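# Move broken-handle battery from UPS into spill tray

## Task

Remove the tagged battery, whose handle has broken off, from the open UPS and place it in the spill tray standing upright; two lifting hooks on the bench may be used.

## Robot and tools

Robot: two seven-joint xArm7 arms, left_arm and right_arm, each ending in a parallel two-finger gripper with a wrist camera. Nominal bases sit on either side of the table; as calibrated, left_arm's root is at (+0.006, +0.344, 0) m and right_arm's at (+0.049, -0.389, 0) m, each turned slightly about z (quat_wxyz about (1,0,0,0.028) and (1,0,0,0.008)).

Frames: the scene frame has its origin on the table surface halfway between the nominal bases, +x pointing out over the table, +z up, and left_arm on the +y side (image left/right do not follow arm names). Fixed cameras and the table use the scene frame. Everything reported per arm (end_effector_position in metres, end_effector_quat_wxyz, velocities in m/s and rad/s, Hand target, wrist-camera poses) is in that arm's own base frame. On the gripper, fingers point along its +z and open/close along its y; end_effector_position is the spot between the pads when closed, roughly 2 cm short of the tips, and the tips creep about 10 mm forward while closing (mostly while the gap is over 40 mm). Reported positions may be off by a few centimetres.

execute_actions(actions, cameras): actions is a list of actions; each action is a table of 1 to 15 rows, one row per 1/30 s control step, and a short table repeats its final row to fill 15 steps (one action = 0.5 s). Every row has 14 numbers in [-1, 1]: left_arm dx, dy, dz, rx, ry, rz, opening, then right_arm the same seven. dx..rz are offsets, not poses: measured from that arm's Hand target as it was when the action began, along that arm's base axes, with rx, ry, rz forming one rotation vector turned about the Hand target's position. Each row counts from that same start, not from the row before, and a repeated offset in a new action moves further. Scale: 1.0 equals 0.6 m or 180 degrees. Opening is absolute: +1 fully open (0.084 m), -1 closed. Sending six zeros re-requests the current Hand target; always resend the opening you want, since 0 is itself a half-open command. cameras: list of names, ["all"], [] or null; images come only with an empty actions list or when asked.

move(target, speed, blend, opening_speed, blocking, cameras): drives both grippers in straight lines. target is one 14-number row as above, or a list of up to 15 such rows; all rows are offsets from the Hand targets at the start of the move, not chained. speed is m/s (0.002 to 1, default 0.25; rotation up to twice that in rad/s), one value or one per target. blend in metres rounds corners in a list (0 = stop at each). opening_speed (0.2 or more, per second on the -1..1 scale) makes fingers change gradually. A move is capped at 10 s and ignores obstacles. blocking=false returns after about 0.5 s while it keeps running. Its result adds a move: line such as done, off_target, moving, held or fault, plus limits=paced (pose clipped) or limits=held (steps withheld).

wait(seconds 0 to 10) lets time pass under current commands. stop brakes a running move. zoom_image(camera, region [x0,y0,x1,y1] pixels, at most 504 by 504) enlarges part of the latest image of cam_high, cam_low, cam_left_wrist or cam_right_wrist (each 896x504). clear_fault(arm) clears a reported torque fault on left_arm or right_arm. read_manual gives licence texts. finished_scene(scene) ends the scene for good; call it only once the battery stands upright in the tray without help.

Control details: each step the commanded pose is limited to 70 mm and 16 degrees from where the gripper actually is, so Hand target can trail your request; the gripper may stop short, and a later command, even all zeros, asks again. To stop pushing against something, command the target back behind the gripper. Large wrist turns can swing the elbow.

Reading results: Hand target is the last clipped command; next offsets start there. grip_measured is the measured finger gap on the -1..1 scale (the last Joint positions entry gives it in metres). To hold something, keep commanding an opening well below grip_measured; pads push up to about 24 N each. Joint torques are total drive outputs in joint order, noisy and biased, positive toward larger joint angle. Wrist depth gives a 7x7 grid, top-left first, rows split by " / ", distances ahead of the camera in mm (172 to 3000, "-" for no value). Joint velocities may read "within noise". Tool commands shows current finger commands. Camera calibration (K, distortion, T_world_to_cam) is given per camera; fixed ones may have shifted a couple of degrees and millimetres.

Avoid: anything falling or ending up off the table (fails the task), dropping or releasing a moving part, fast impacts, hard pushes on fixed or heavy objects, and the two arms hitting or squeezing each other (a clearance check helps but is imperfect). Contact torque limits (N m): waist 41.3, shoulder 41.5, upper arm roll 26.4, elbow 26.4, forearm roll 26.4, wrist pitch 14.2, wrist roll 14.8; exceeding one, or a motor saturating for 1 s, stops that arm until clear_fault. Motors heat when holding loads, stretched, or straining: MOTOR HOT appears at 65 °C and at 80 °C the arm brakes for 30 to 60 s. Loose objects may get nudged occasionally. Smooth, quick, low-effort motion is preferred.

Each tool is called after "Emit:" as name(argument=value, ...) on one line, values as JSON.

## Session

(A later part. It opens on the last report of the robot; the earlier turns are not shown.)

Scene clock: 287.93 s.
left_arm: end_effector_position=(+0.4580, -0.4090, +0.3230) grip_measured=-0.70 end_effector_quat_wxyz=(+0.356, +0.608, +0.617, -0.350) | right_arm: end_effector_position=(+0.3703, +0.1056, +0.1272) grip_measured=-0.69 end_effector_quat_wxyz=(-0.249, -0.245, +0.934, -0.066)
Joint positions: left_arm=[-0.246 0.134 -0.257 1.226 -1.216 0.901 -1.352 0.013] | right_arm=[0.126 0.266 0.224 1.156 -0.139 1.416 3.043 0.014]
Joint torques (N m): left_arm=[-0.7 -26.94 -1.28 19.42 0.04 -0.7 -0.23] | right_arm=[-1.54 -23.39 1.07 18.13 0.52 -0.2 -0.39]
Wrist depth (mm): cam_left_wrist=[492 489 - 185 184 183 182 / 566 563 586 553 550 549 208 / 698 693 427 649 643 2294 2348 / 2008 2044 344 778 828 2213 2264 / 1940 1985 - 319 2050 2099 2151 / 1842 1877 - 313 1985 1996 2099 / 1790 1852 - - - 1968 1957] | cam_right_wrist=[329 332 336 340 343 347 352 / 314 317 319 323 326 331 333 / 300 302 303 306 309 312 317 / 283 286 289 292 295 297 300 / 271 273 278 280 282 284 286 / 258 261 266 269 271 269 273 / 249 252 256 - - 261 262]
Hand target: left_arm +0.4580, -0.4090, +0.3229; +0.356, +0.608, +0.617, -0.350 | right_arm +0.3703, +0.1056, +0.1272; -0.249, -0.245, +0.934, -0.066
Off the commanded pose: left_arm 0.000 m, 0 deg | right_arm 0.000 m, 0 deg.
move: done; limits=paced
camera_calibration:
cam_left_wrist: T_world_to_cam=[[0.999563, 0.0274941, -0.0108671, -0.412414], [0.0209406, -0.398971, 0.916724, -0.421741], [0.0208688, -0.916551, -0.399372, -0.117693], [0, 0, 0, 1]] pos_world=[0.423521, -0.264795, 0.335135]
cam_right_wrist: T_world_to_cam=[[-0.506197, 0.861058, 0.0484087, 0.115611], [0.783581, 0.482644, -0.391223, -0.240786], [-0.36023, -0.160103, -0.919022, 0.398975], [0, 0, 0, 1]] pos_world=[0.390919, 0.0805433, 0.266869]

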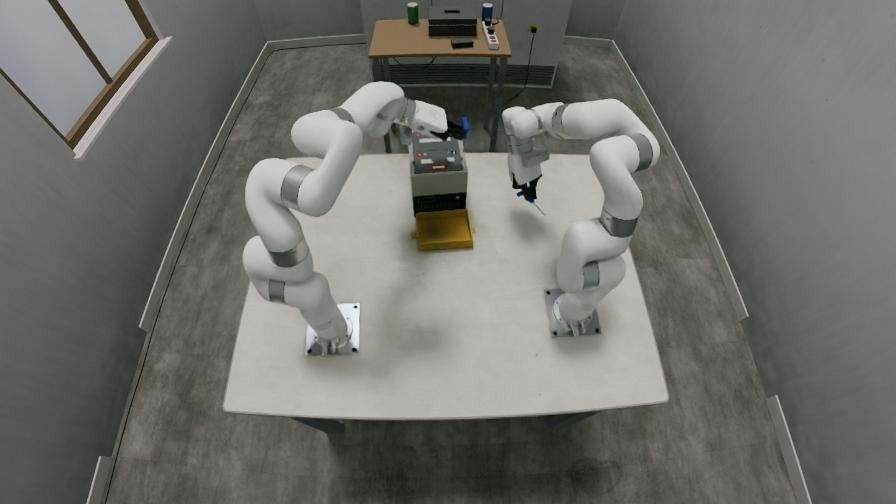

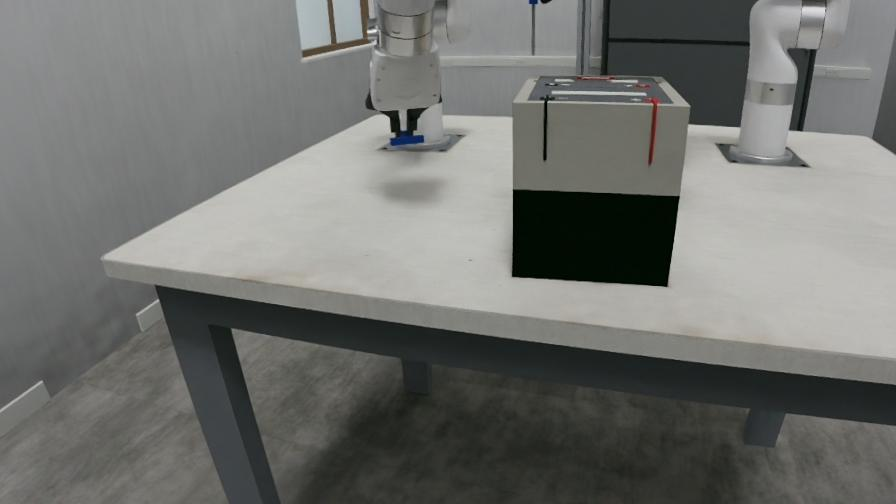

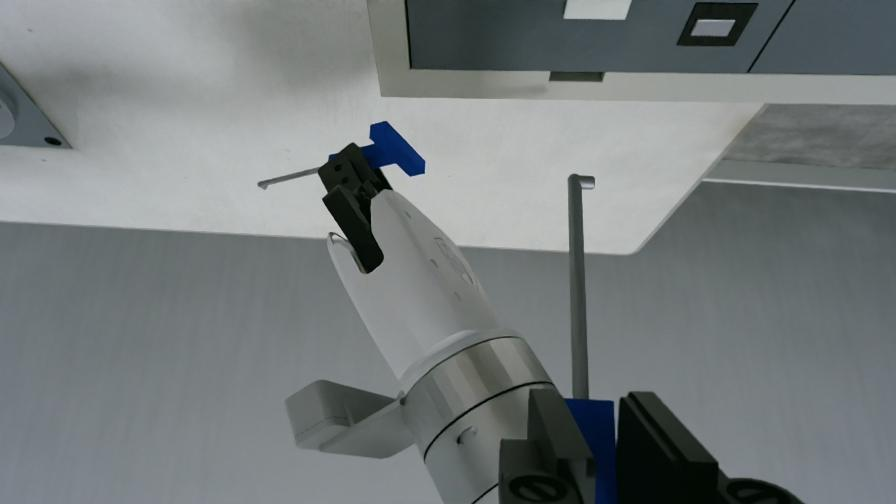

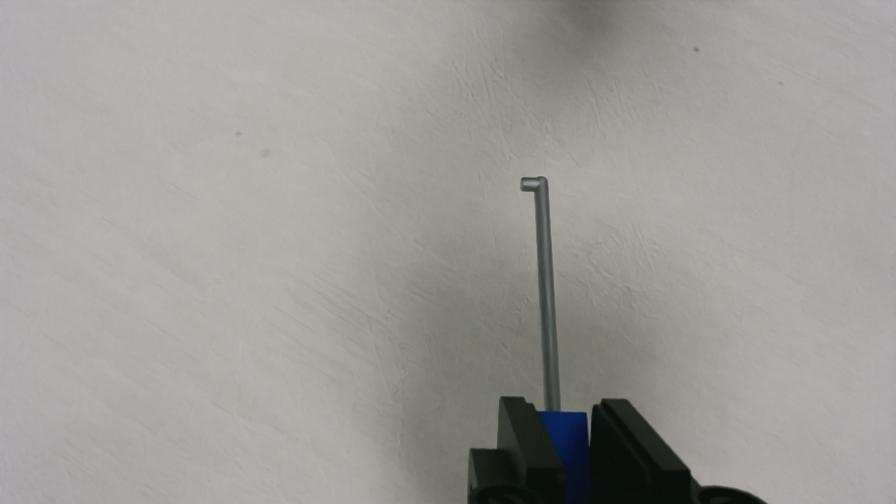

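Emit:
zoom_image(camera="cam_low", region=[500, 0, 600, 110])

Emit:
move(target=[0,0.008,-0.042,0,0,0,-1,0,0,0,0,0,0,-1], speed=0.1, cameras=["cam_low","cam_left_wrist"])

Emit:
zoom_image(camera="cam_left_wrist", region=[520, 90, 640, 210])

Scaled by 4.582 from the camera's 896x504 image, which has a finer 1280x720 frame.

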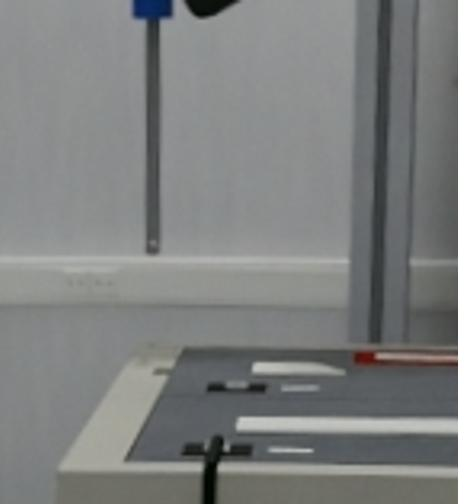

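Scene clock: 310.57 s.
left_arm: end_effector_position=(+0.4580, -0.4042, +0.2978) grip_measured=-0.70 end_effector_quat_wxyz=(+0.356, +0.608, +0.617, -0.350) | right_arm: end_effector_position=(+0.3703, +0.1056, +0.1272) grip_measured=-0.69 end_effector_quat_wxyz=(-0.249, -0.245, +0.934, -0.066)
Joint positions: left_arm=[-0.241 0.155 -0.257 1.19 -1.252 0.885 -1.284 0.013] | right_arm=[0.126 0.266 0.224 1.156 -0.139 1.416 3.043 0.014]
Joint torques (N m): left_arm=[0.3 -26.41 -1.05 17.95 -1.35 -0.54 0.18] | right_arm=[-1.61 -23.32 1.02 18.03 0.48 -0.16 -0.33]
Wrist depth (mm): cam_left_wrist=[454 474 - - - - - / 520 522 - 179 178 176 176 / 649 644 423 200 198 628 2325 / 2002 788 346 778 766 2235 2242 / 1951 1968 - 407 2093 2172 2199 / 1882 1888 - 322 2026 1996 2068 / 1818 1857 - - - 1957 2008] | cam_right_wrist=[329 333 335 339 344 347 352 / 313 317 319 323 326 331 334 / 298 302 302 305 309 311 317 / 283 286 290 292 295 297 301 / 271 274 277 280 282 285 287 / 259 262 267 269 271 270 272 / 250 252 256 - - 261 262]
Hand target: left_arm +0.4580, -0.4042, +0.2977; +0.356, +0.608, +0.617, -0.350 | right_arm +0.3703, +0.1056, +0.1272; -0.249, -0.245, +0.934, -0.066
Off the commanded pose: left_arm 0.000 m, 0 deg | right_arm 0.000 m, 0 deg.
move: done
camera_calibration:
cam_left_wrist: T_world_to_cam=[[0.999563, 0.0274931, -0.0108648, -0.412817], [0.0209381, -0.398971, 0.916725, -0.396855], [0.0208688, -0.916551, -0.399372, -0.12341], [0, 0, 0, 1]] pos_world=[0.423521, -0.260095, 0.310035]
Images, in order (width x height): cam_low 896x504, cam_left_wrist 896x504.

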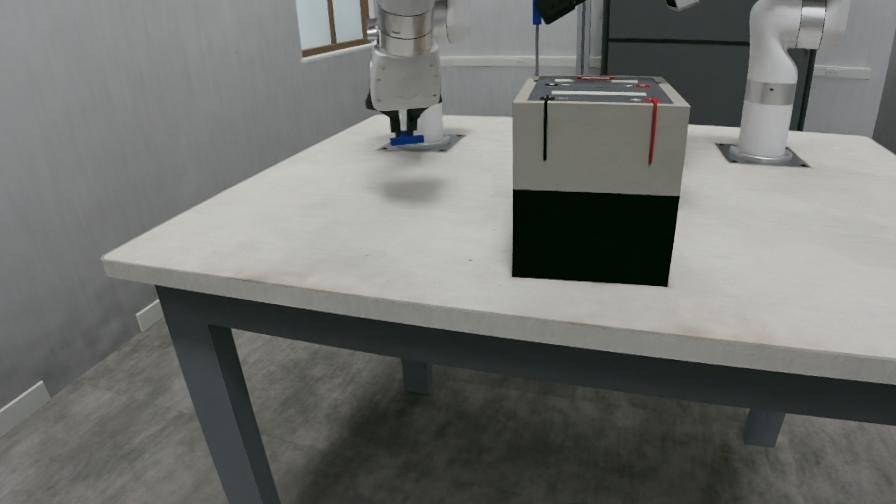

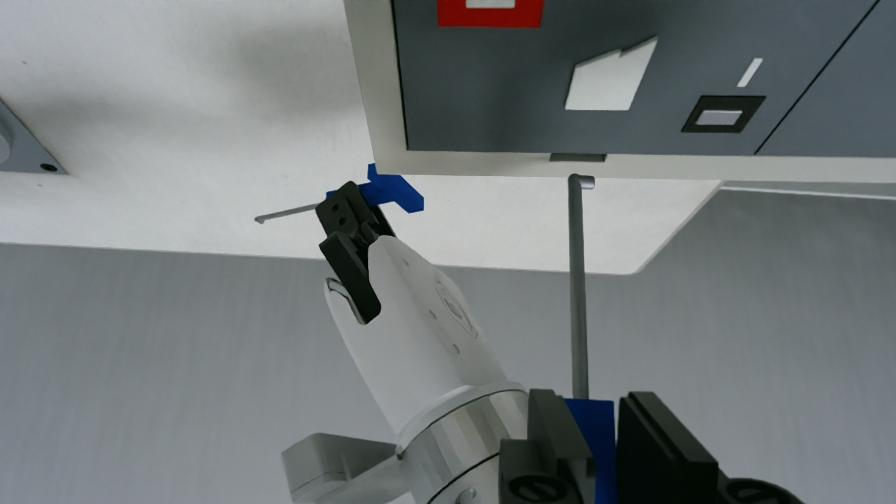

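Scaled by 4.200 from the camera's 896x504 image, which has a finer 1280x720 frame.

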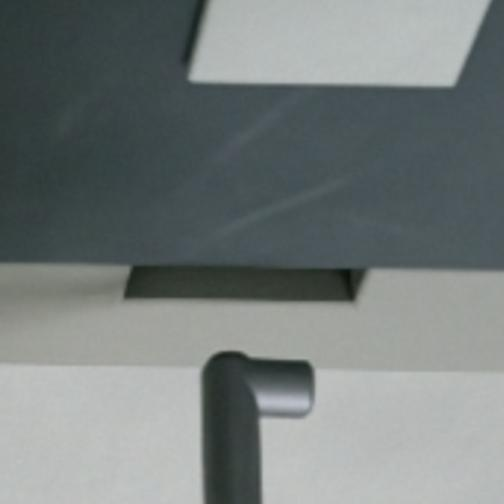

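Emit:
move(target=[0,0,-0.0083,0,0,0,-1,0,0,0,0,0,0,-1], speed=0.05, cameras=["cam_low","cam_left_wrist"])

Emit:
zoom_image(camera="cam_left_wrist", region=[520, 110, 640, 230])

Emit:
zoom_image(camera="cam_low", region=[510, 50, 570, 100])

Scene clock: 321.13 s.
left_arm: end_effector_position=(+0.4580, -0.4042, +0.2928) grip_measured=-0.70 end_effector_quat_wxyz=(+0.356, +0.608, +0.617, -0.350) | right_arm: end_effector_position=(+0.3703, +0.1056, +0.1272) grip_measured=-0.69 end_effector_quat_wxyz=(-0.249, -0.245, +0.934, -0.066)
Joint positions: left_arm=[-0.241 0.161 -0.258 1.185 -1.259 0.88 -1.271 0.013] | right_arm=[0.126 0.266 0.224 1.156 -0.139 1.416 3.043 0.014]
Joint torques (N m): left_arm=[-1.1 -26.75 -1.46 18.13 -1.47 -0.58 0.38] | right_arm=[-1.41 -23.4 0.96 18.13 0.29 -0.16 -0.35]
Wrist depth (mm): cam_left_wrist=[448 - - - - - - / 513 511 - - - - - / 641 633 - 190 189 197 196 / 2002 778 349 712 751 2206 2242 / 1957 1940 333 2008 2087 2074 2185 / 1852 1914 - 328 2032 2038 2074 / 1809 1838 - - - 1985 1991] | cam_right_wrist=[328 332 335 340 343 348 351 / 314 317 319 322 327 331 334 / 299 302 302 306 309 312 318 / 284 286 290 292 295 297 300 / 271 274 278 280 283 284 287 / 258 261 267 269 271 269 273 / 250 252 256 - - 261 262]
Hand target: left_arm +0.4580, -0.4042, +0.2928; +0.356, +0.608, +0.617, -0.350 | right_arm +0.3703, +0.1056, +0.1272; -0.249, -0.245, +0.934, -0.066
Off the commanded pose: left_arm 0.000 m, 0 deg | right_arm 0.000 m, 0 deg.
move: done
camera_calibration:
cam_left_wrist: T_world_to_cam=[[0.999563, 0.0274931, -0.0108648, -0.412871], [0.0209381, -0.398971, 0.916725, -0.392271], [0.0208688, -0.916551, -0.399372, -0.125407], [0, 0, 0, 1]] pos_world=[0.423521, -0.260095, 0.305035]
Images, in order (width x height): cam_low 896x504, cam_left_wrist 896x504.

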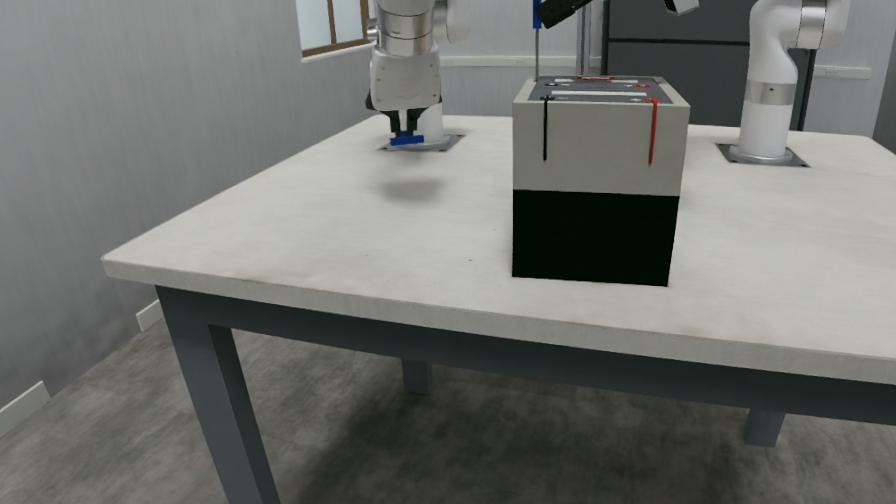

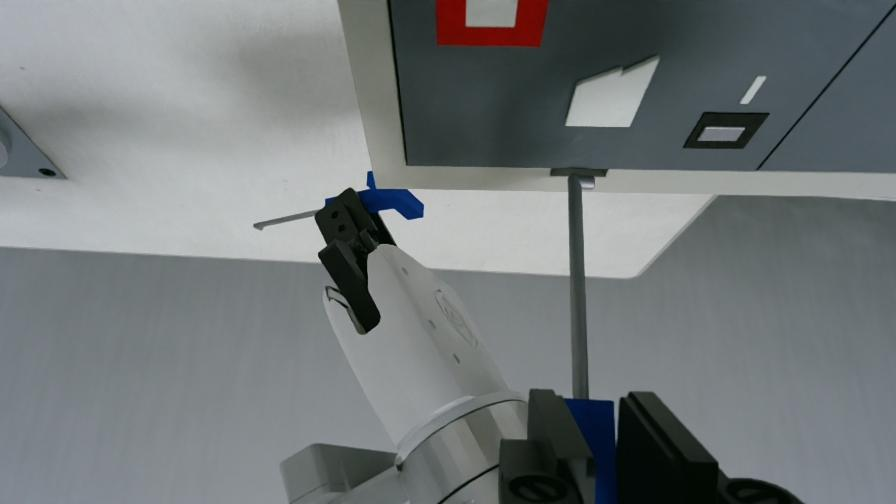

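Scaled by 4.200 from the camera's 896x504 image, which has a finer 1280x720 frame.

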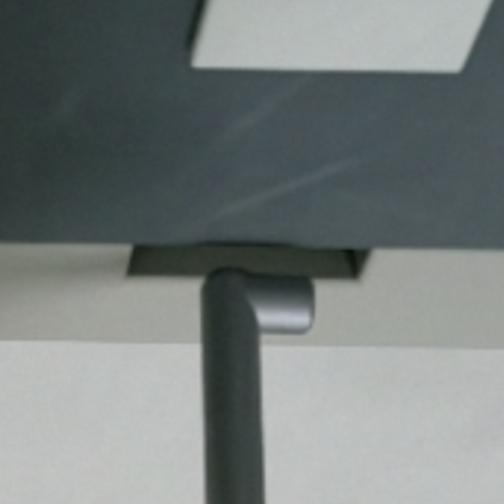

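Scaled by 8.400 from the camera's 896x504 image, which has a finer 1280x720 frame.

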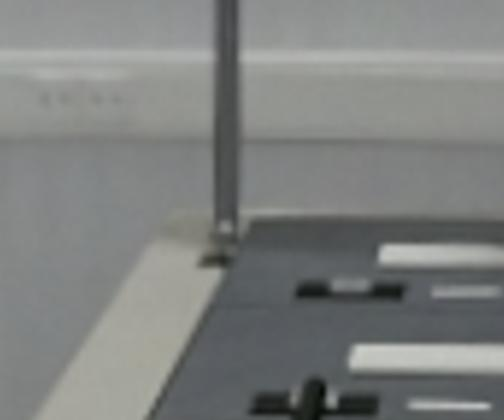

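Emit:
move(target=[0,-0.0037,0,0,0,0,-1,0,0,0,0,0,0,-1], speed=0.05, cameras=["cam_low","cam_left_wrist"])

Emit:
zoom_image(camera="cam_left_wrist", region=[550, 140, 620, 210])

Emit:
zoom_image(camera="cam_low", region=[520, 60, 560, 90])

Scene clock: 335.50 s.
left_arm: end_effector_position=(+0.4580, -0.4064, +0.2928) grip_measured=-0.70 end_effector_quat_wxyz=(+0.356, +0.608, +0.617, -0.350) | right_arm: end_effector_position=(+0.3703, +0.1056, +0.1272) grip_measured=-0.69 end_effector_quat_wxyz=(-0.249, -0.245, +0.934, -0.066)
Joint positions: left_arm=[-0.244 0.164 -0.26 1.188 -1.259 0.876 -1.273 0.013] | right_arm=[0.126 0.266 0.224 1.156 -0.139 1.416 3.043 0.014]
Joint torques (N m): left_arm=[-0.6 -26.9 -1.44 18.98 -1.32 -0.6 0.01] | right_arm=[-1.25 -23.31 1.12 18.08 0.3 -0.18 -0.35]
Wrist depth (mm): cam_left_wrist=[447 - - - - - - / 514 512 - - - - - / 638 633 630 190 189 197 195 / 2008 780 345 711 754 2185 2264 / 1935 1951 331 2056 2080 2158 2158 / 1888 1888 - 325 1996 2056 2087 / 1795 1838 - - - 1968 1968] | cam_right_wrist=[328 332 335 339 342 349 352 / 314 317 319 322 327 331 334 / 299 302 303 306 308 312 317 / 284 286 290 292 295 297 300 / 271 274 277 280 282 283 286 / 259 261 266 268 271 270 272 / 250 252 256 - - 261 262]
Hand target: left_arm +0.4580, -0.4064, +0.2928; +0.356, +0.608, +0.617, -0.350 | right_arm +0.3703, +0.1056, +0.1272; -0.249, -0.245, +0.934, -0.066
Off the commanded pose: left_arm 0.000 m, 0 deg | right_arm 0.000 m, 0 deg.
move: done
camera_calibration:
cam_left_wrist: T_world_to_cam=[[0.999563, 0.0274931, -0.0108648, -0.412815], [0.0209381, -0.398971, 0.916725, -0.393018], [0.0208688, -0.916551, -0.399372, -0.127371], [0, 0, 0, 1]] pos_world=[0.423521, -0.262195, 0.304935]
Images, in order (width x height): cam_low 896x504, cam_left_wrist 896x504.

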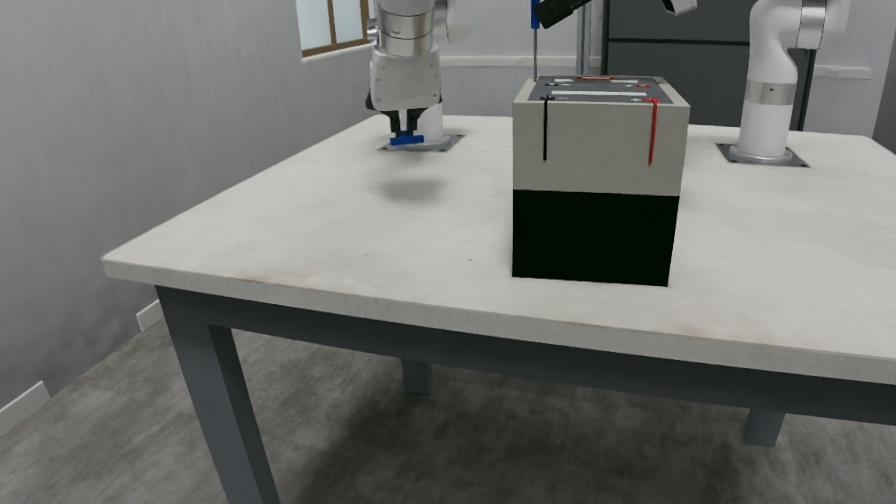

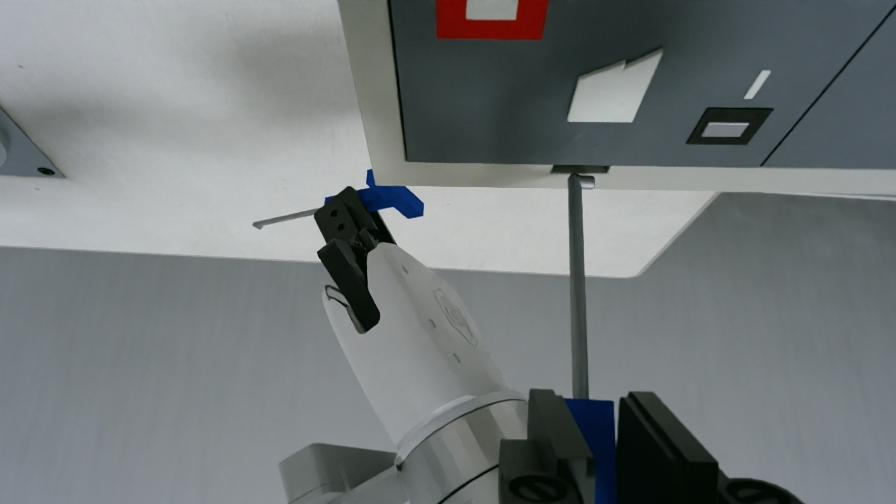

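Scaled by 7.200 from the camera's 896x504 image, which has a finer 1280x720 frame.

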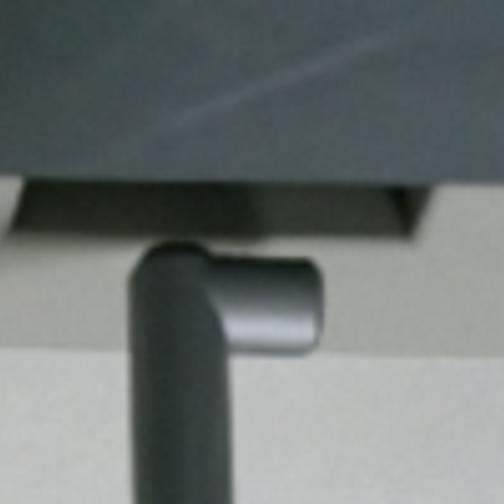

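Scaled by 12.600 from the camera's 896x504 image, which has a finer 1280x720 frame.

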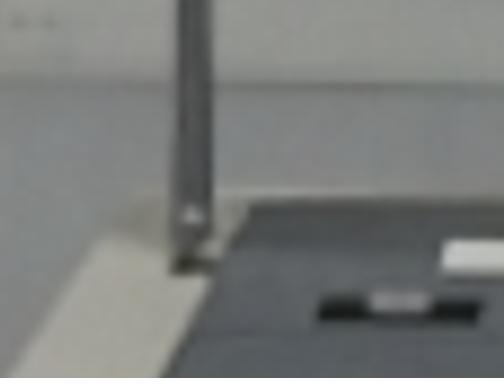

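Emit:
move(target=[0,0,-0.0083,0,0,0,-1,0,0,0,0,0,0,-1], speed=0.04, cameras=["cam_low","cam_left_wrist"])

Emit:
zoom_image(camera="cam_left_wrist", region=[550, 140, 620, 210])

Emit:
zoom_image(camera="cam_low", region=[520, 60, 560, 90])

Scene clock: 341.07 s.
left_arm: end_effector_position=(+0.4580, -0.4064, +0.2878) grip_measured=-0.70 end_effector_quat_wxyz=(+0.356, +0.608, +0.617, -0.350) | right_arm: end_effector_position=(+0.3703, +0.1056, +0.1272) grip_measured=-0.69 end_effector_quat_wxyz=(-0.249, -0.245, +0.934, -0.066)
Joint positions: left_arm=[-0.245 0.17 -0.261 1.184 -1.266 0.871 -1.261 0.013] | right_arm=[0.126 0.266 0.224 1.156 -0.139 1.416 3.043 0.014]
Joint torques (N m): left_arm=[-0.96 -27.48 -1.55 18.08 -1.72 -0.46 0.17] | right_arm=[-1.44 -23.31 1.07 18.06 0.11 -0.23 -0.3]
Wrist depth (mm): cam_left_wrist=[441 - - - - - - / 505 502 - - - - - / 629 622 414 191 189 188 185 / 770 761 394 703 733 2199 2271 / 1951 1957 329 399 2087 2099 2151 / 1867 1893 - 331 1991 2026 2080 / 1823 1823 - - - 1935 2002] | cam_right_wrist=[329 333 336 340 343 348 352 / 313 317 319 322 326 331 335 / 298 301 303 306 308 312 318 / 283 287 290 292 295 297 300 / 272 274 278 280 282 284 287 / 259 261 266 269 271 270 273 / 250 252 256 - - 261 262]
Hand target: left_arm +0.4580, -0.4064, +0.2878; +0.356, +0.608, +0.617, -0.350 | right_arm +0.3703, +0.1056, +0.1272; -0.249, -0.245, +0.934, -0.066
Off the commanded pose: left_arm 0.000 m, 0 deg | right_arm 0.000 m, 0 deg.
move: done
camera_calibration:
cam_left_wrist: T_world_to_cam=[[0.999563, 0.0274931, -0.0108648, -0.412865], [0.0209381, -0.398971, 0.916725, -0.388566], [0.0208688, -0.916551, -0.399372, -0.12942], [0, 0, 0, 1]] pos_world=[0.423521, -0.262295, 0.300035]
Images, in order (width x height): cam_low 896x504, cam_left_wrist 896x504.

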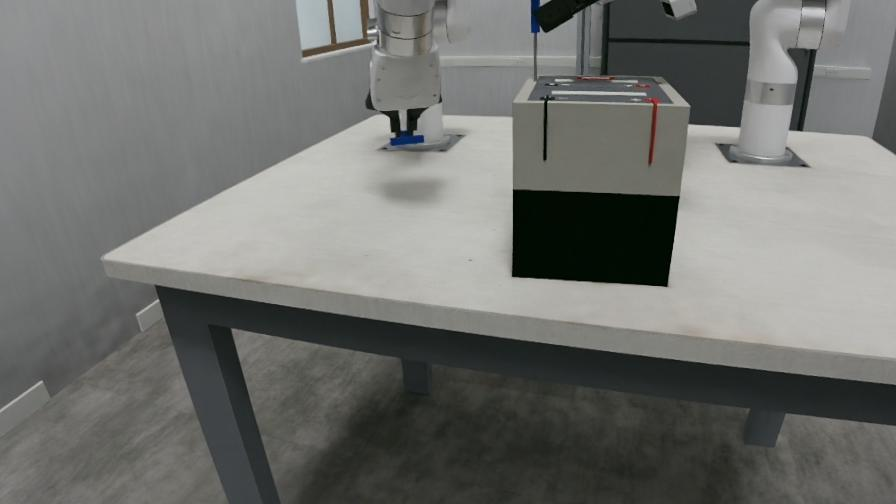

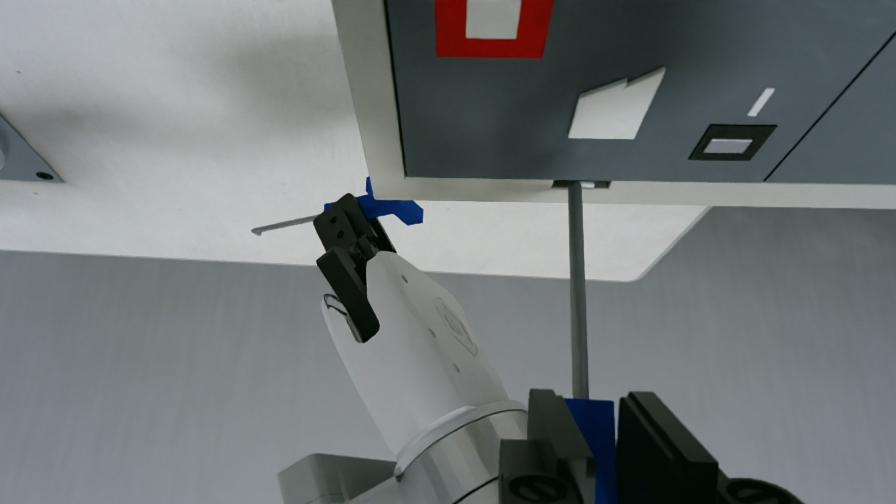

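Scaled by 7.200 from the camera's 896x504 image, which has a finer 1280x720 frame.

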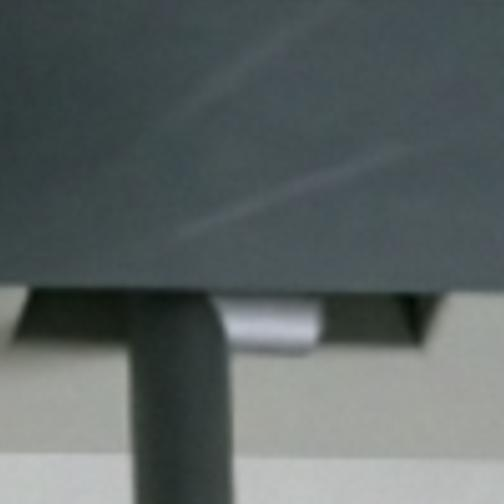

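Scaled by 12.600 from the camera's 896x504 image, which has a finer 1280x720 frame.

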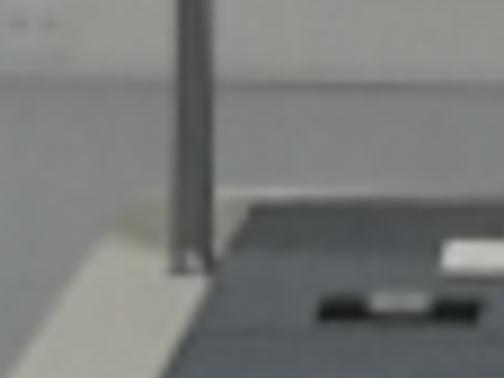

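Emit:
move(target=[0,0,-0.0117,0,0,0,-1,0,0,0,0,0,0,-1], speed=0.04, cameras=["cam_left_wrist"])

Emit:
zoom_image(camera="cam_left_wrist", region=[550, 160, 620, 230])

Scene clock: 347.53 s.
left_arm: end_effector_position=(+0.4580, -0.4064, +0.2808) grip_measured=-0.70 end_effector_quat_wxyz=(+0.356, +0.608, +0.617, -0.350) | right_arm: end_effector_position=(+0.3703, +0.1056, +0.1272) grip_measured=-0.69 end_effector_quat_wxyz=(-0.249, -0.245, +0.934, -0.066)
Joint positions: left_arm=[-0.245 0.179 -0.262 1.177 -1.276 0.864 -1.242 0.013] | right_arm=[0.126 0.266 0.224 1.156 -0.139 1.416 3.043 0.014]
Joint torques (N m): left_arm=[-0.96 -27.15 -1.5 18.01 -1.53 -0.49 0.33] | right_arm=[-1.27 -23.32 1.15 18.09 0 -0.22 -0.29]
Wrist depth (mm): cam_left_wrist=[430 - - - - - - / 494 - - - - - - / 582 611 - 187 182 184 182 / 751 750 389 732 722 2235 2257 / 1957 1951 333 2062 2093 2119 2158 / 1852 1908 - 342 2008 2020 2032 / 1809 1862 - - - 1974 1996] | cam_right_wrist=[328 332 336 341 344 348 351 / 313 317 320 322 327 331 335 / 298 301 301 305 308 311 317 / 284 287 289 292 295 297 300 / 271 273 277 280 282 283 287 / 259 261 266 269 270 270 272 / 249 253 256 - - 260 262]
Hand target: left_arm +0.4580, -0.4064, +0.2808; +0.356, +0.608, +0.617, -0.350 | right_arm +0.3703, +0.1056, +0.1272; -0.249, -0.245, +0.934, -0.066
Off the commanded pose: left_arm 0.000 m, 0 deg | right_arm 0.000 m, 0 deg.
move: done
camera_calibration:
cam_left_wrist: T_world_to_cam=[[0.999563, 0.0274931, -0.0108648, -0.412941], [0.0209381, -0.398971, 0.916725, -0.382148], [0.0208688, -0.916551, -0.399372, -0.132216], [0, 0, 0, 1]] pos_world=[0.423521, -0.262295, 0.293035]
Images, in order (width x height): cam_left_wrist 896x504.

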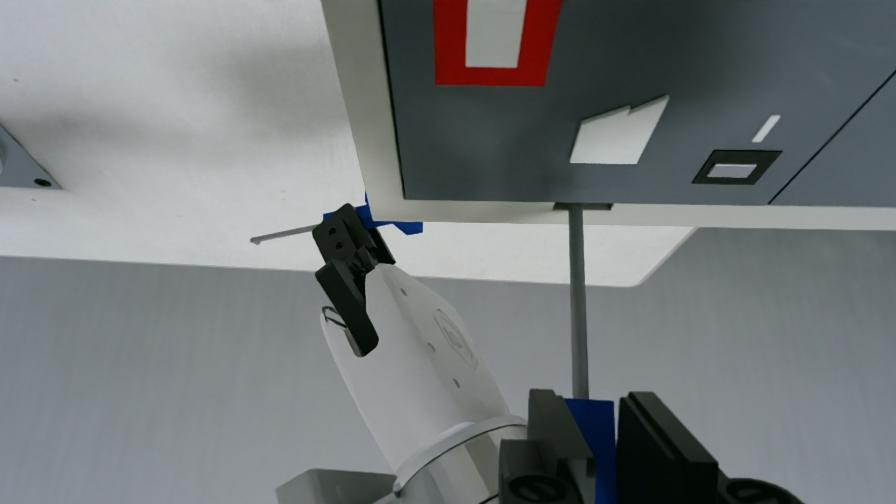

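Scaled by 7.200 from the camera's 896x504 image, which has a finer 1280x720 frame.

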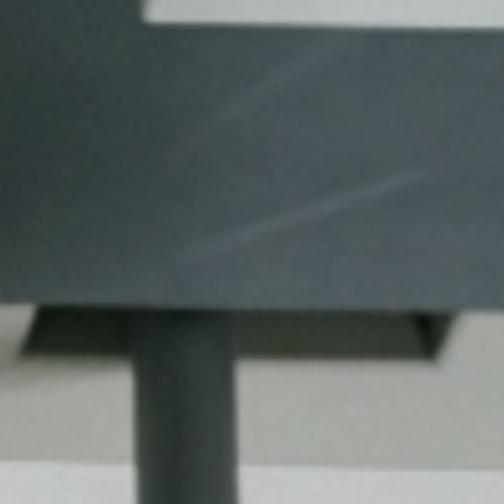

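Emit:
move(target=[0,0,-0.0333,0,0,0,-1,0,0,0,0,0,0,-1], speed=0.05)

Emit:
move(target=[0,0,-0.0083,0,0,0,-1,0,0,0,0,0,0,-1], speed=0.02, cameras=["cam_left_wrist"])

Scene clock: 355.70 s.
left_arm: end_effector_position=(+0.4580, -0.4064, +0.2608) grip_measured=-0.70 end_effector_quat_wxyz=(+0.356, +0.608, +0.617, -0.350) | right_arm: end_effector_position=(+0.3703, +0.1056, +0.1272) grip_measured=-0.69 end_effector_quat_wxyz=(-0.249, -0.245, +0.934, -0.066)
Joint positions: left_arm=[-0.246 0.207 -0.265 1.162 -1.305 0.846 -1.191 0.013] | right_arm=[0.126 0.266 0.224 1.156 -0.139 1.416 3.043 0.014]
Joint torques (N m): left_arm=[-0.99 -27.37 -1.61 17.7 -1.21 -0.4 0.27] | right_arm=[-1.38 -23.32 0.99 18.08 -0.05 -0.18 -0.3]
Wrist depth (mm): cam_left_wrist=[- - - - - - - / - - - - - - - / 574 - - - - - - / 704 752 - 177 176 174 - / 1974 1962 331 2002 2056 2138 2099 / 1838 1893 326 386 2014 2032 2068 / 1799 1847 - - - 1968 1996] | cam_right_wrist=[328 331 336 340 343 346 352 / 314 316 319 323 326 331 335 / 299 302 303 306 309 312 318 / 284 286 289 292 295 298 301 / 272 274 278 281 283 284 286 / 260 261 266 269 271 270 273 / 249 252 256 - - 261 262]
Hand target: left_arm +0.4580, -0.4064, +0.2608; +0.356, +0.608, +0.617, -0.350 | right_arm +0.3703, +0.1056, +0.1272; -0.249, -0.245, +0.934, -0.066
Off the commanded pose: left_arm 0.000 m, 0 deg | right_arm 0.000 m, 0 deg.
move: done

Scene clock: 356.47 s.
left_arm: end_effector_position=(+0.4580, -0.4064, +0.2558) grip_measured=-0.70 end_effector_quat_wxyz=(+0.356, +0.608, +0.617, -0.350) | right_arm: end_effector_position=(+0.3703, +0.1056, +0.1272) grip_measured=-0.69 end_effector_quat_wxyz=(-0.249, -0.245, +0.934, -0.066)
Joint positions: left_arm=[-0.246 0.214 -0.266 1.158 -1.313 0.842 -1.178 0.013] | right_arm=[0.126 0.266 0.224 1.156 -0.139 1.416 3.043 0.014]
Joint torques (N m): left_arm=[-0.87 -27.64 -1.63 17.69 -1.24 -0.43 -0.05] | right_arm=[-1.35 -23.22 1.03 18.11 0.09 -0.19 -0.31]
Wrist depth (mm): cam_left_wrist=[- - - - - - - / - - - - - - - / 561 - - - - - - / 691 - - - - - - / 1930 1974 328 2056 2093 2125 2112 / 1872 1888 323 1991 1996 2050 2056 / 1790 1852 - - - 1968 1979] | cam_right_wrist=[329 332 336 341 343 348 352 / 313 317 319 322 328 331 333 / 298 302 302 305 309 311 316 / 283 286 288 291 294 297 300 / 271 274 278 280 282 283 286 / 259 261 267 269 271 270 273 / 250 252 257 - - 261 263]
Hand target: left_arm +0.4580, -0.4064, +0.2558; +0.356, +0.608, +0.617, -0.350 | right_arm +0.3703, +0.1056, +0.1272; -0.249, -0.245, +0.934, -0.066
Off the commanded pose: left_arm 0.000 m, 0 deg | right_arm 0.000 m, 0 deg.
move: done
camera_calibration:
cam_left_wrist: T_world_to_cam=[[0.999563, 0.0274931, -0.0108648, -0.413213], [0.0209381, -0.398971, 0.916725, -0.35923], [0.0208688, -0.916551, -0.399372, -0.1422], [0, 0, 0, 1]] pos_world=[0.423521, -0.262295, 0.268035]
Images, in order (width x height): cam_left_wrist 896x504.

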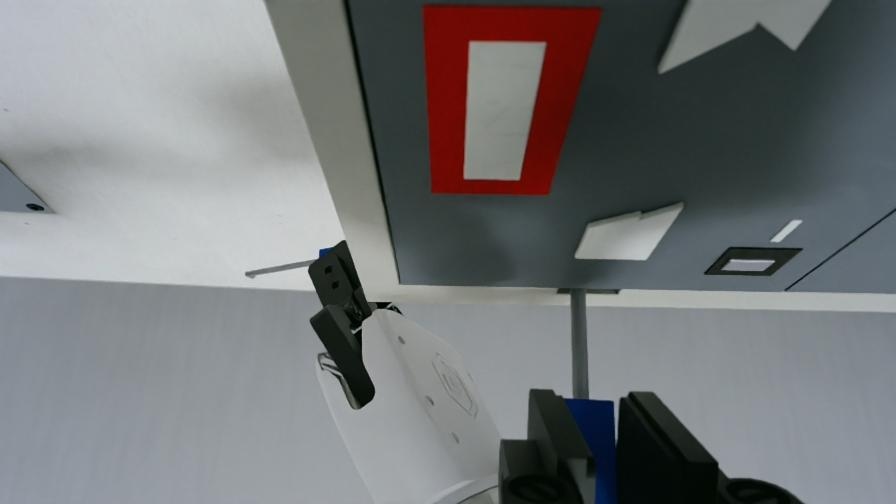

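Emit:
move(target=[0,0,-0.005,0,0,0,-1,0,0,0,0,0,0,-1], speed=0.02)

Emit:
move(target=[0,0,-0.005,0,0,0,-1,0,0,0,0,0,0,-1], speed=0.02)

Scene clock: 360.87 s.
left_arm: end_effector_position=(+0.4580, -0.4064, +0.2531) grip_measured=-0.70 end_effector_quat_wxyz=(+0.357, +0.608, +0.617, -0.350) | right_arm: end_effector_position=(+0.3703, +0.1056, +0.1272) grip_measured=-0.69 end_effector_quat_wxyz=(-0.249, -0.245, +0.934, -0.066)
Joint positions: left_arm=[-0.246 0.219 -0.267 1.156 -1.317 0.839 -1.17 0.013] | right_arm=[0.126 0.266 0.224 1.156 -0.139 1.416 3.043 0.014]
Joint torques (N m): left_arm=[-1.72 -14.91 -2.07 9.53 0.99 -0.98 0.27] | right_arm=[-1.4 -23.22 0.91 18.03 -0.1 -0.19 -0.3]
Wrist depth (mm): cam_left_wrist=[- - - - - - - / - - - - - - - / 557 - - - - - - / 687 - - - - - - / 1924 1951 328 1974 2074 2087 2125 / 1882 1877 321 1991 2002 2032 2044 / 1804 1833 - - - 1946 1979] | cam_right_wrist=[328 333 336 341 344 348 353 / 314 317 319 322 327 331 334 / 299 302 302 305 309 312 318 / 284 286 290 292 294 298 302 / 271 274 277 280 283 283 286 / 259 260 266 269 271 270 272 / 250 252 256 - - 260 262]
Hand target: left_arm +0.4580, -0.4064, +0.2528; +0.356, +0.608, +0.617, -0.350 | right_arm +0.3703, +0.1056, +0.1272; -0.249, -0.245, +0.934, -0.066
Off the commanded pose: left_arm 0.000 m, 0 deg | right_arm 0.000 m, 0 deg.
move: done

Scene clock: 361.57 s.
left_arm: end_effector_position=(+0.4583, -0.4066, +0.2511) grip_measured=-0.70 end_effector_quat_wxyz=(+0.357, +0.608, +0.616, -0.350) | right_arm: end_effector_position=(+0.3703, +0.1056, +0.1272) grip_measured=-0.69 end_effector_quat_wxyz=(-0.249, -0.245, +0.934, -0.066)
Joint positions: left_arm=[-0.246 0.222 -0.267 1.155 -1.322 0.837 -1.162 0.013] | right_arm=[0.126 0.266 0.224 1.156 -0.139 1.416 3.043 0.014]
Joint torques (N m): left_arm=[-4.75 7.72 -2.31 -6.7 5.3 -2.1 0.16] | right_arm=[-1.33 -23.26 0.89 18.14 0.02 -0.16 -0.26]
Wrist depth (mm): cam_left_wrist=[- - - - - - - / - - - - - - - / 559 - - - - - - / 680 - - - - - - / 1919 1962 325 2044 2032 2087 2125 / 1898 1898 320 359 2002 2008 2062 / 1818 1838 - - - 1951 1974] | cam_right_wrist=[329 332 336 341 344 348 352 / 313 318 320 323 327 330 335 / 299 302 302 306 308 312 317 / 283 287 289 292 295 297 300 / 271 274 278 280 282 283 287 / 259 261 266 269 271 271 272 / 250 252 256 - - 261 262]
Hand target: left_arm +0.4580, -0.4064, +0.2498; +0.356, +0.608, +0.617, -0.350 | right_arm +0.3703, +0.1056, +0.1272; -0.249, -0.245, +0.934, -0.066
Off the commanded pose: left_arm 0.001 m, 0 deg | right_arm 0.000 m, 0 deg.
move: done

Emit:
move(target=[0,0,0.0087,0,0,0,-1,0,0,0,0,0,0,-1], speed=0.03)

Emit:
move(target=[[-0.00885,-0.00236,0,0,0,0.0833,-1,0,0,0,0,0,0,-1],[-0.01704,-0.00678,0,0,0,0.1667,-1,0,0,0,0,0,0,-1],[-0.02398,-0.01258,0,0,0,0.25,-1,0,0,0,0,0,0,-1],[-0.02915,-0.0201,0,0,0,0.3333,-1,0,0,0,0,0,0,-1],[-0.0322,-0.0288,0,0,0,0.4167,-1,0,0,0,0,0,0,-1],[-0.03288,-0.03809,0,0,0,0.5,-1,0,0,0,0,0,0,-1]], speed=0.15, blend=[0.001,0.001,0.001,0.001,0.001,0], cameras=["all"])

Scene clock: 380.77 s.
left_arm: end_effector_position=(+0.4579, -0.4064, +0.2547) grip_measured=-0.70 end_effector_quat_wxyz=(+0.356, +0.608, +0.617, -0.350) | right_arm: end_effector_position=(+0.3703, +0.1056, +0.1272) grip_measured=-0.69 end_effector_quat_wxyz=(-0.249, -0.245, +0.934, -0.066)
Joint positions: left_arm=[-0.246 0.216 -0.266 1.157 -1.314 0.841 -1.175 0.013] | right_arm=[0.126 0.266 0.224 1.156 -0.139 1.416 3.043 0.014]
Joint torques (N m): left_arm=[0.25 -31.15 -0.7 18.7 0.16 0.04 -0.17] | right_arm=[-1.11 -23.31 0.86 18.07 0.04 -0.18 -0.23]
Wrist depth (mm): cam_left_wrist=[- - - - - - - / - - - - - - - / 559 - - - - - - / 691 - - - - - - / 1946 1957 329 2026 2044 2080 2106 / 1877 1882 322 1962 1996 2020 2074 / 1795 1823 - - - 1974 2014] | cam_right_wrist=[328 332 336 339 343 347 352 / 313 317 318 323 326 331 334 / 298 302 302 307 310 312 317 / 284 286 289 292 295 297 300 / 271 274 278 280 282 284 286 / 259 261 267 269 271 270 273 / 249 252 256 - - 261 262]
Hand target: left_arm +0.4580, -0.4064, +0.2550; +0.356, +0.608, +0.617, -0.350 | right_arm +0.3703, +0.1056, +0.1272; -0.249, -0.245, +0.934, -0.066
Off the commanded pose: left_arm 0.000 m, 0 deg | right_arm 0.000 m, 0 deg.
move: done

Scene clock: 386.60 s.
left_arm: end_effector_position=(+0.4382, -0.4293, +0.2550) grip_measured=-0.70 end_effector_quat_wxyz=(+0.500, -0.006, +0.866, +0.004) | right_arm: end_effector_position=(+0.3703, +0.1056, +0.1272) grip_measured=-0.69 end_effector_quat_wxyz=(-0.249, -0.245, +0.934, -0.066)
Joint positions: left_arm=[-1.826 0.991 1.268 1.758 -3.189 -0.676 -1.093 0.013] | right_arm=[0.126 0.266 0.224 1.156 -0.139 1.416 3.043 0.014]
Joint torques (N m): left_arm=[1.68 -27.35 7.57 7.11 0.34 -1.04 -0.13] | right_arm=[-1.42 -23.09 0.8 18 -0.03 -0.18 -0.27]
Wrist depth (mm): cam_left_wrist=[392 389 386 - - - - / 450 444 443 - - - - / 2556 2356 - - - - - / - 2348 - - - - - / - 2235 1302 - 206 203 200 / 2935 2165 - 1420 293 291 286 / 2863 2087 - - - - 2771] | cam_right_wrist=[328 333 336 341 344 347 352 / 314 318 319 323 327 332 334 / 299 302 303 305 308 312 317 / 284 286 289 292 295 297 300 / 272 274 277 280 282 285 286 / 259 261 267 269 270 270 272 / 249 252 256 - - 261 262]
Hand target: left_arm +0.4383, -0.4293, +0.2550; +0.500, -0.006, +0.866, +0.004 | right_arm +0.3703, +0.1056, +0.1272; -0.249, -0.245, +0.934, -0.066
Off the commanded pose: left_arm 0.000 m, 0 deg | right_arm 0.000 m, 0 deg.
move: done; limits=paced
camera_calibration:
cam_left_wrist: T_world_to_cam=[[-0.0274547, 0.999565, -0.0107719, 0.47443], [0.399057, 0.0208395, 0.916689, -0.35267], [0.916515, 0.0208689, -0.399456, -0.153118], [0, 0, 0, 1]] pos_world=[0.294096, -0.463679, 0.267235]
cam_right_wrist: T_world_to_cam=[[-0.506197, 0.861058, 0.0484087, 0.115611], [0.783581, 0.482644, -0.391223, -0.240786], [-0.36023, -0.160103, -0.919022, 0.398975], [0, 0, 0, 1]] pos_world=[0.390919, 0.0805433, 0.266869]

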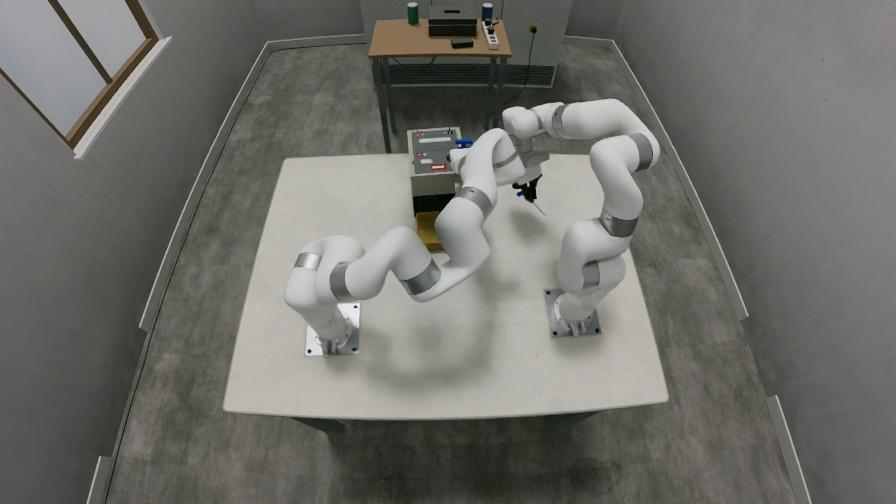

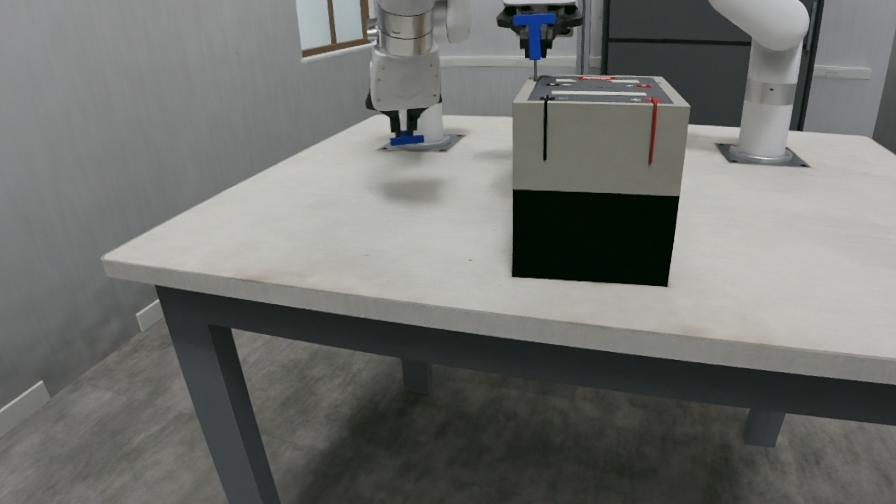

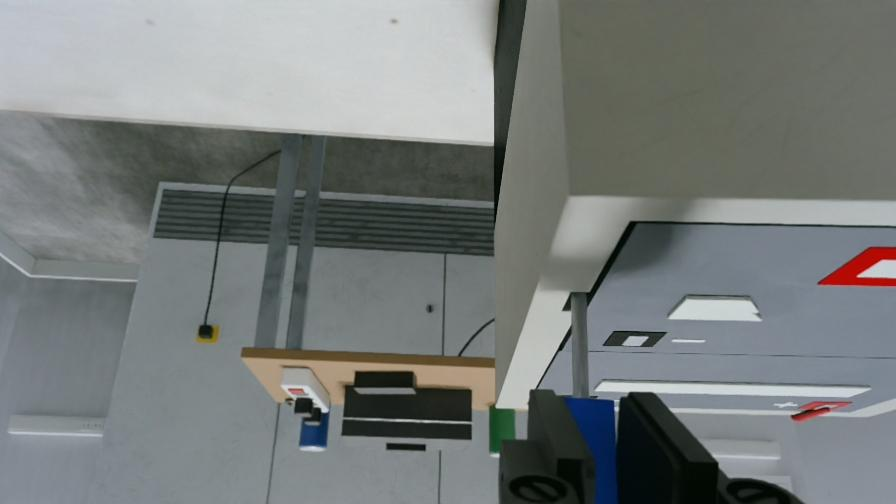

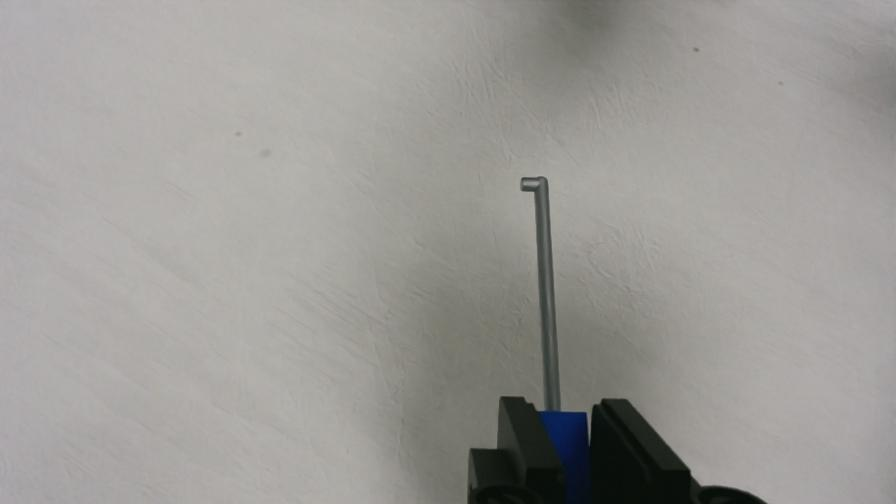

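Emit:
zoom_image(camera="cam_left_wrist", region=[530, 260, 650, 380])

Scaled by 4.200 from the camera's 896x504 image, which has a finer 1280x720 frame.

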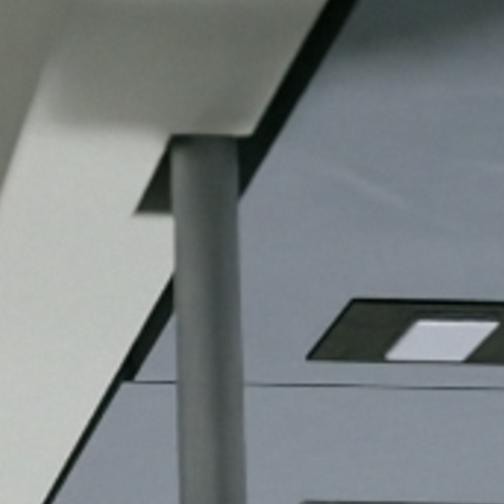

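Emit:
move(target=[0,0.0035,0,0,0,0,-1,0,0,0,0,0,0,-1], speed=0.03, cameras=["cam_left_wrist"])

Emit:
zoom_image(camera="cam_left_wrist", region=[530, 260, 650, 380])

Scene clock: 395.87 s.
left_arm: end_effector_position=(+0.4383, -0.4272, +0.2550) grip_measured=-0.70 end_effector_quat_wxyz=(+0.500, -0.006, +0.866, +0.004) | right_arm: end_effector_position=(+0.3703, +0.1056, +0.1272) grip_measured=-0.69 end_effector_quat_wxyz=(-0.249, -0.245, +0.934, -0.066)
Joint positions: left_arm=[-1.832 0.987 1.271 1.747 -3.188 -0.67 -1.093 0.013] | right_arm=[0.126 0.266 0.224 1.156 -0.139 1.416 3.043 0.014]
Joint torques (N m): left_arm=[0.6 -29.51 8.74 5.57 2.23 -0.55 0.41] | right_arm=[-1.51 -23.2 0.6 18.04 0 -0.21 -0.24]
Wrist depth (mm): cam_left_wrist=[391 388 386 - - - - / 449 445 444 - - - - / 2483 2422 - - - - - / - 2356 - - - - - / - 2213 1315 - 202 203 200 / 2935 2185 - 1420 296 292 286 / 2816 2099 - - - - 2828] | cam_right_wrist=[329 332 336 340 344 347 351 / 313 316 318 323 328 332 334 / 299 302 302 305 308 312 318 / 283 286 289 292 295 297 301 / 271 274 277 280 282 284 287 / 258 261 266 269 271 271 273 / 250 252 256 - - 261 262]
Hand target: left_arm +0.4383, -0.4272, +0.2550; +0.500, -0.006, +0.866, +0.004 | right_arm +0.3703, +0.1056, +0.1272; -0.249, -0.245, +0.934, -0.066
Off the commanded pose: left_arm 0.000 m, 0 deg | right_arm 0.000 m, 0 deg.
move: done
camera_calibration:
cam_left_wrist: T_world_to_cam=[[-0.0274931, 0.999563, -0.0108648, 0.472466], [0.398971, 0.0209381, 0.916725, -0.35265], [0.916551, 0.0208688, -0.399372, -0.153193], [0, 0, 0, 1]] pos_world=[0.294095, -0.461679, 0.267235]
Images, in order (width x height): cam_left_wrist 896x504.

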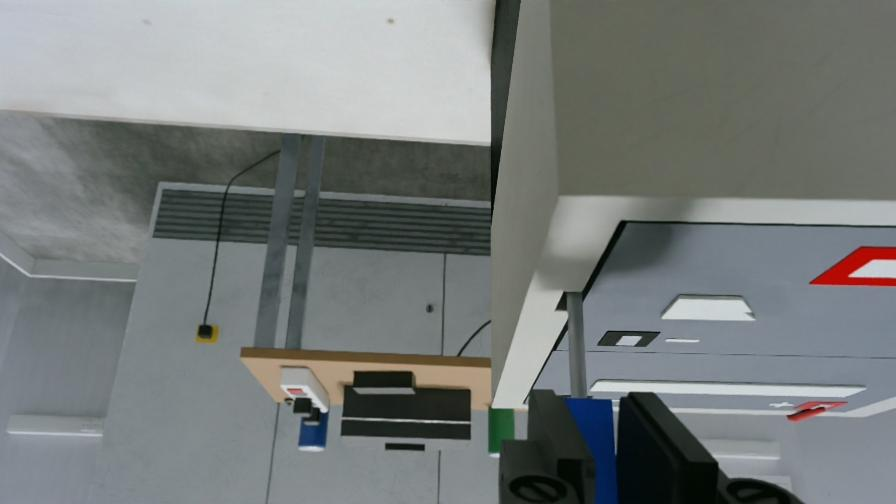

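Scaled by 4.200 from the camera's 896x504 image, which has a finer 1280x720 frame.

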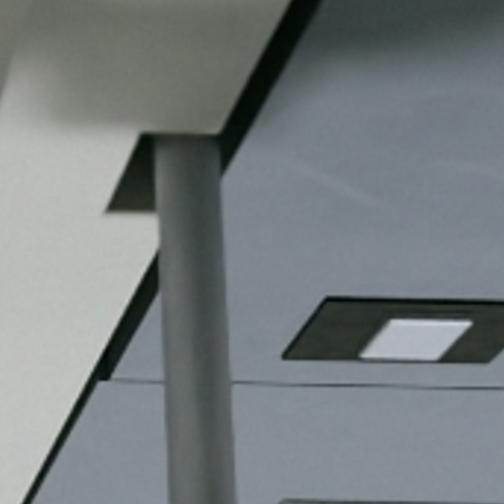

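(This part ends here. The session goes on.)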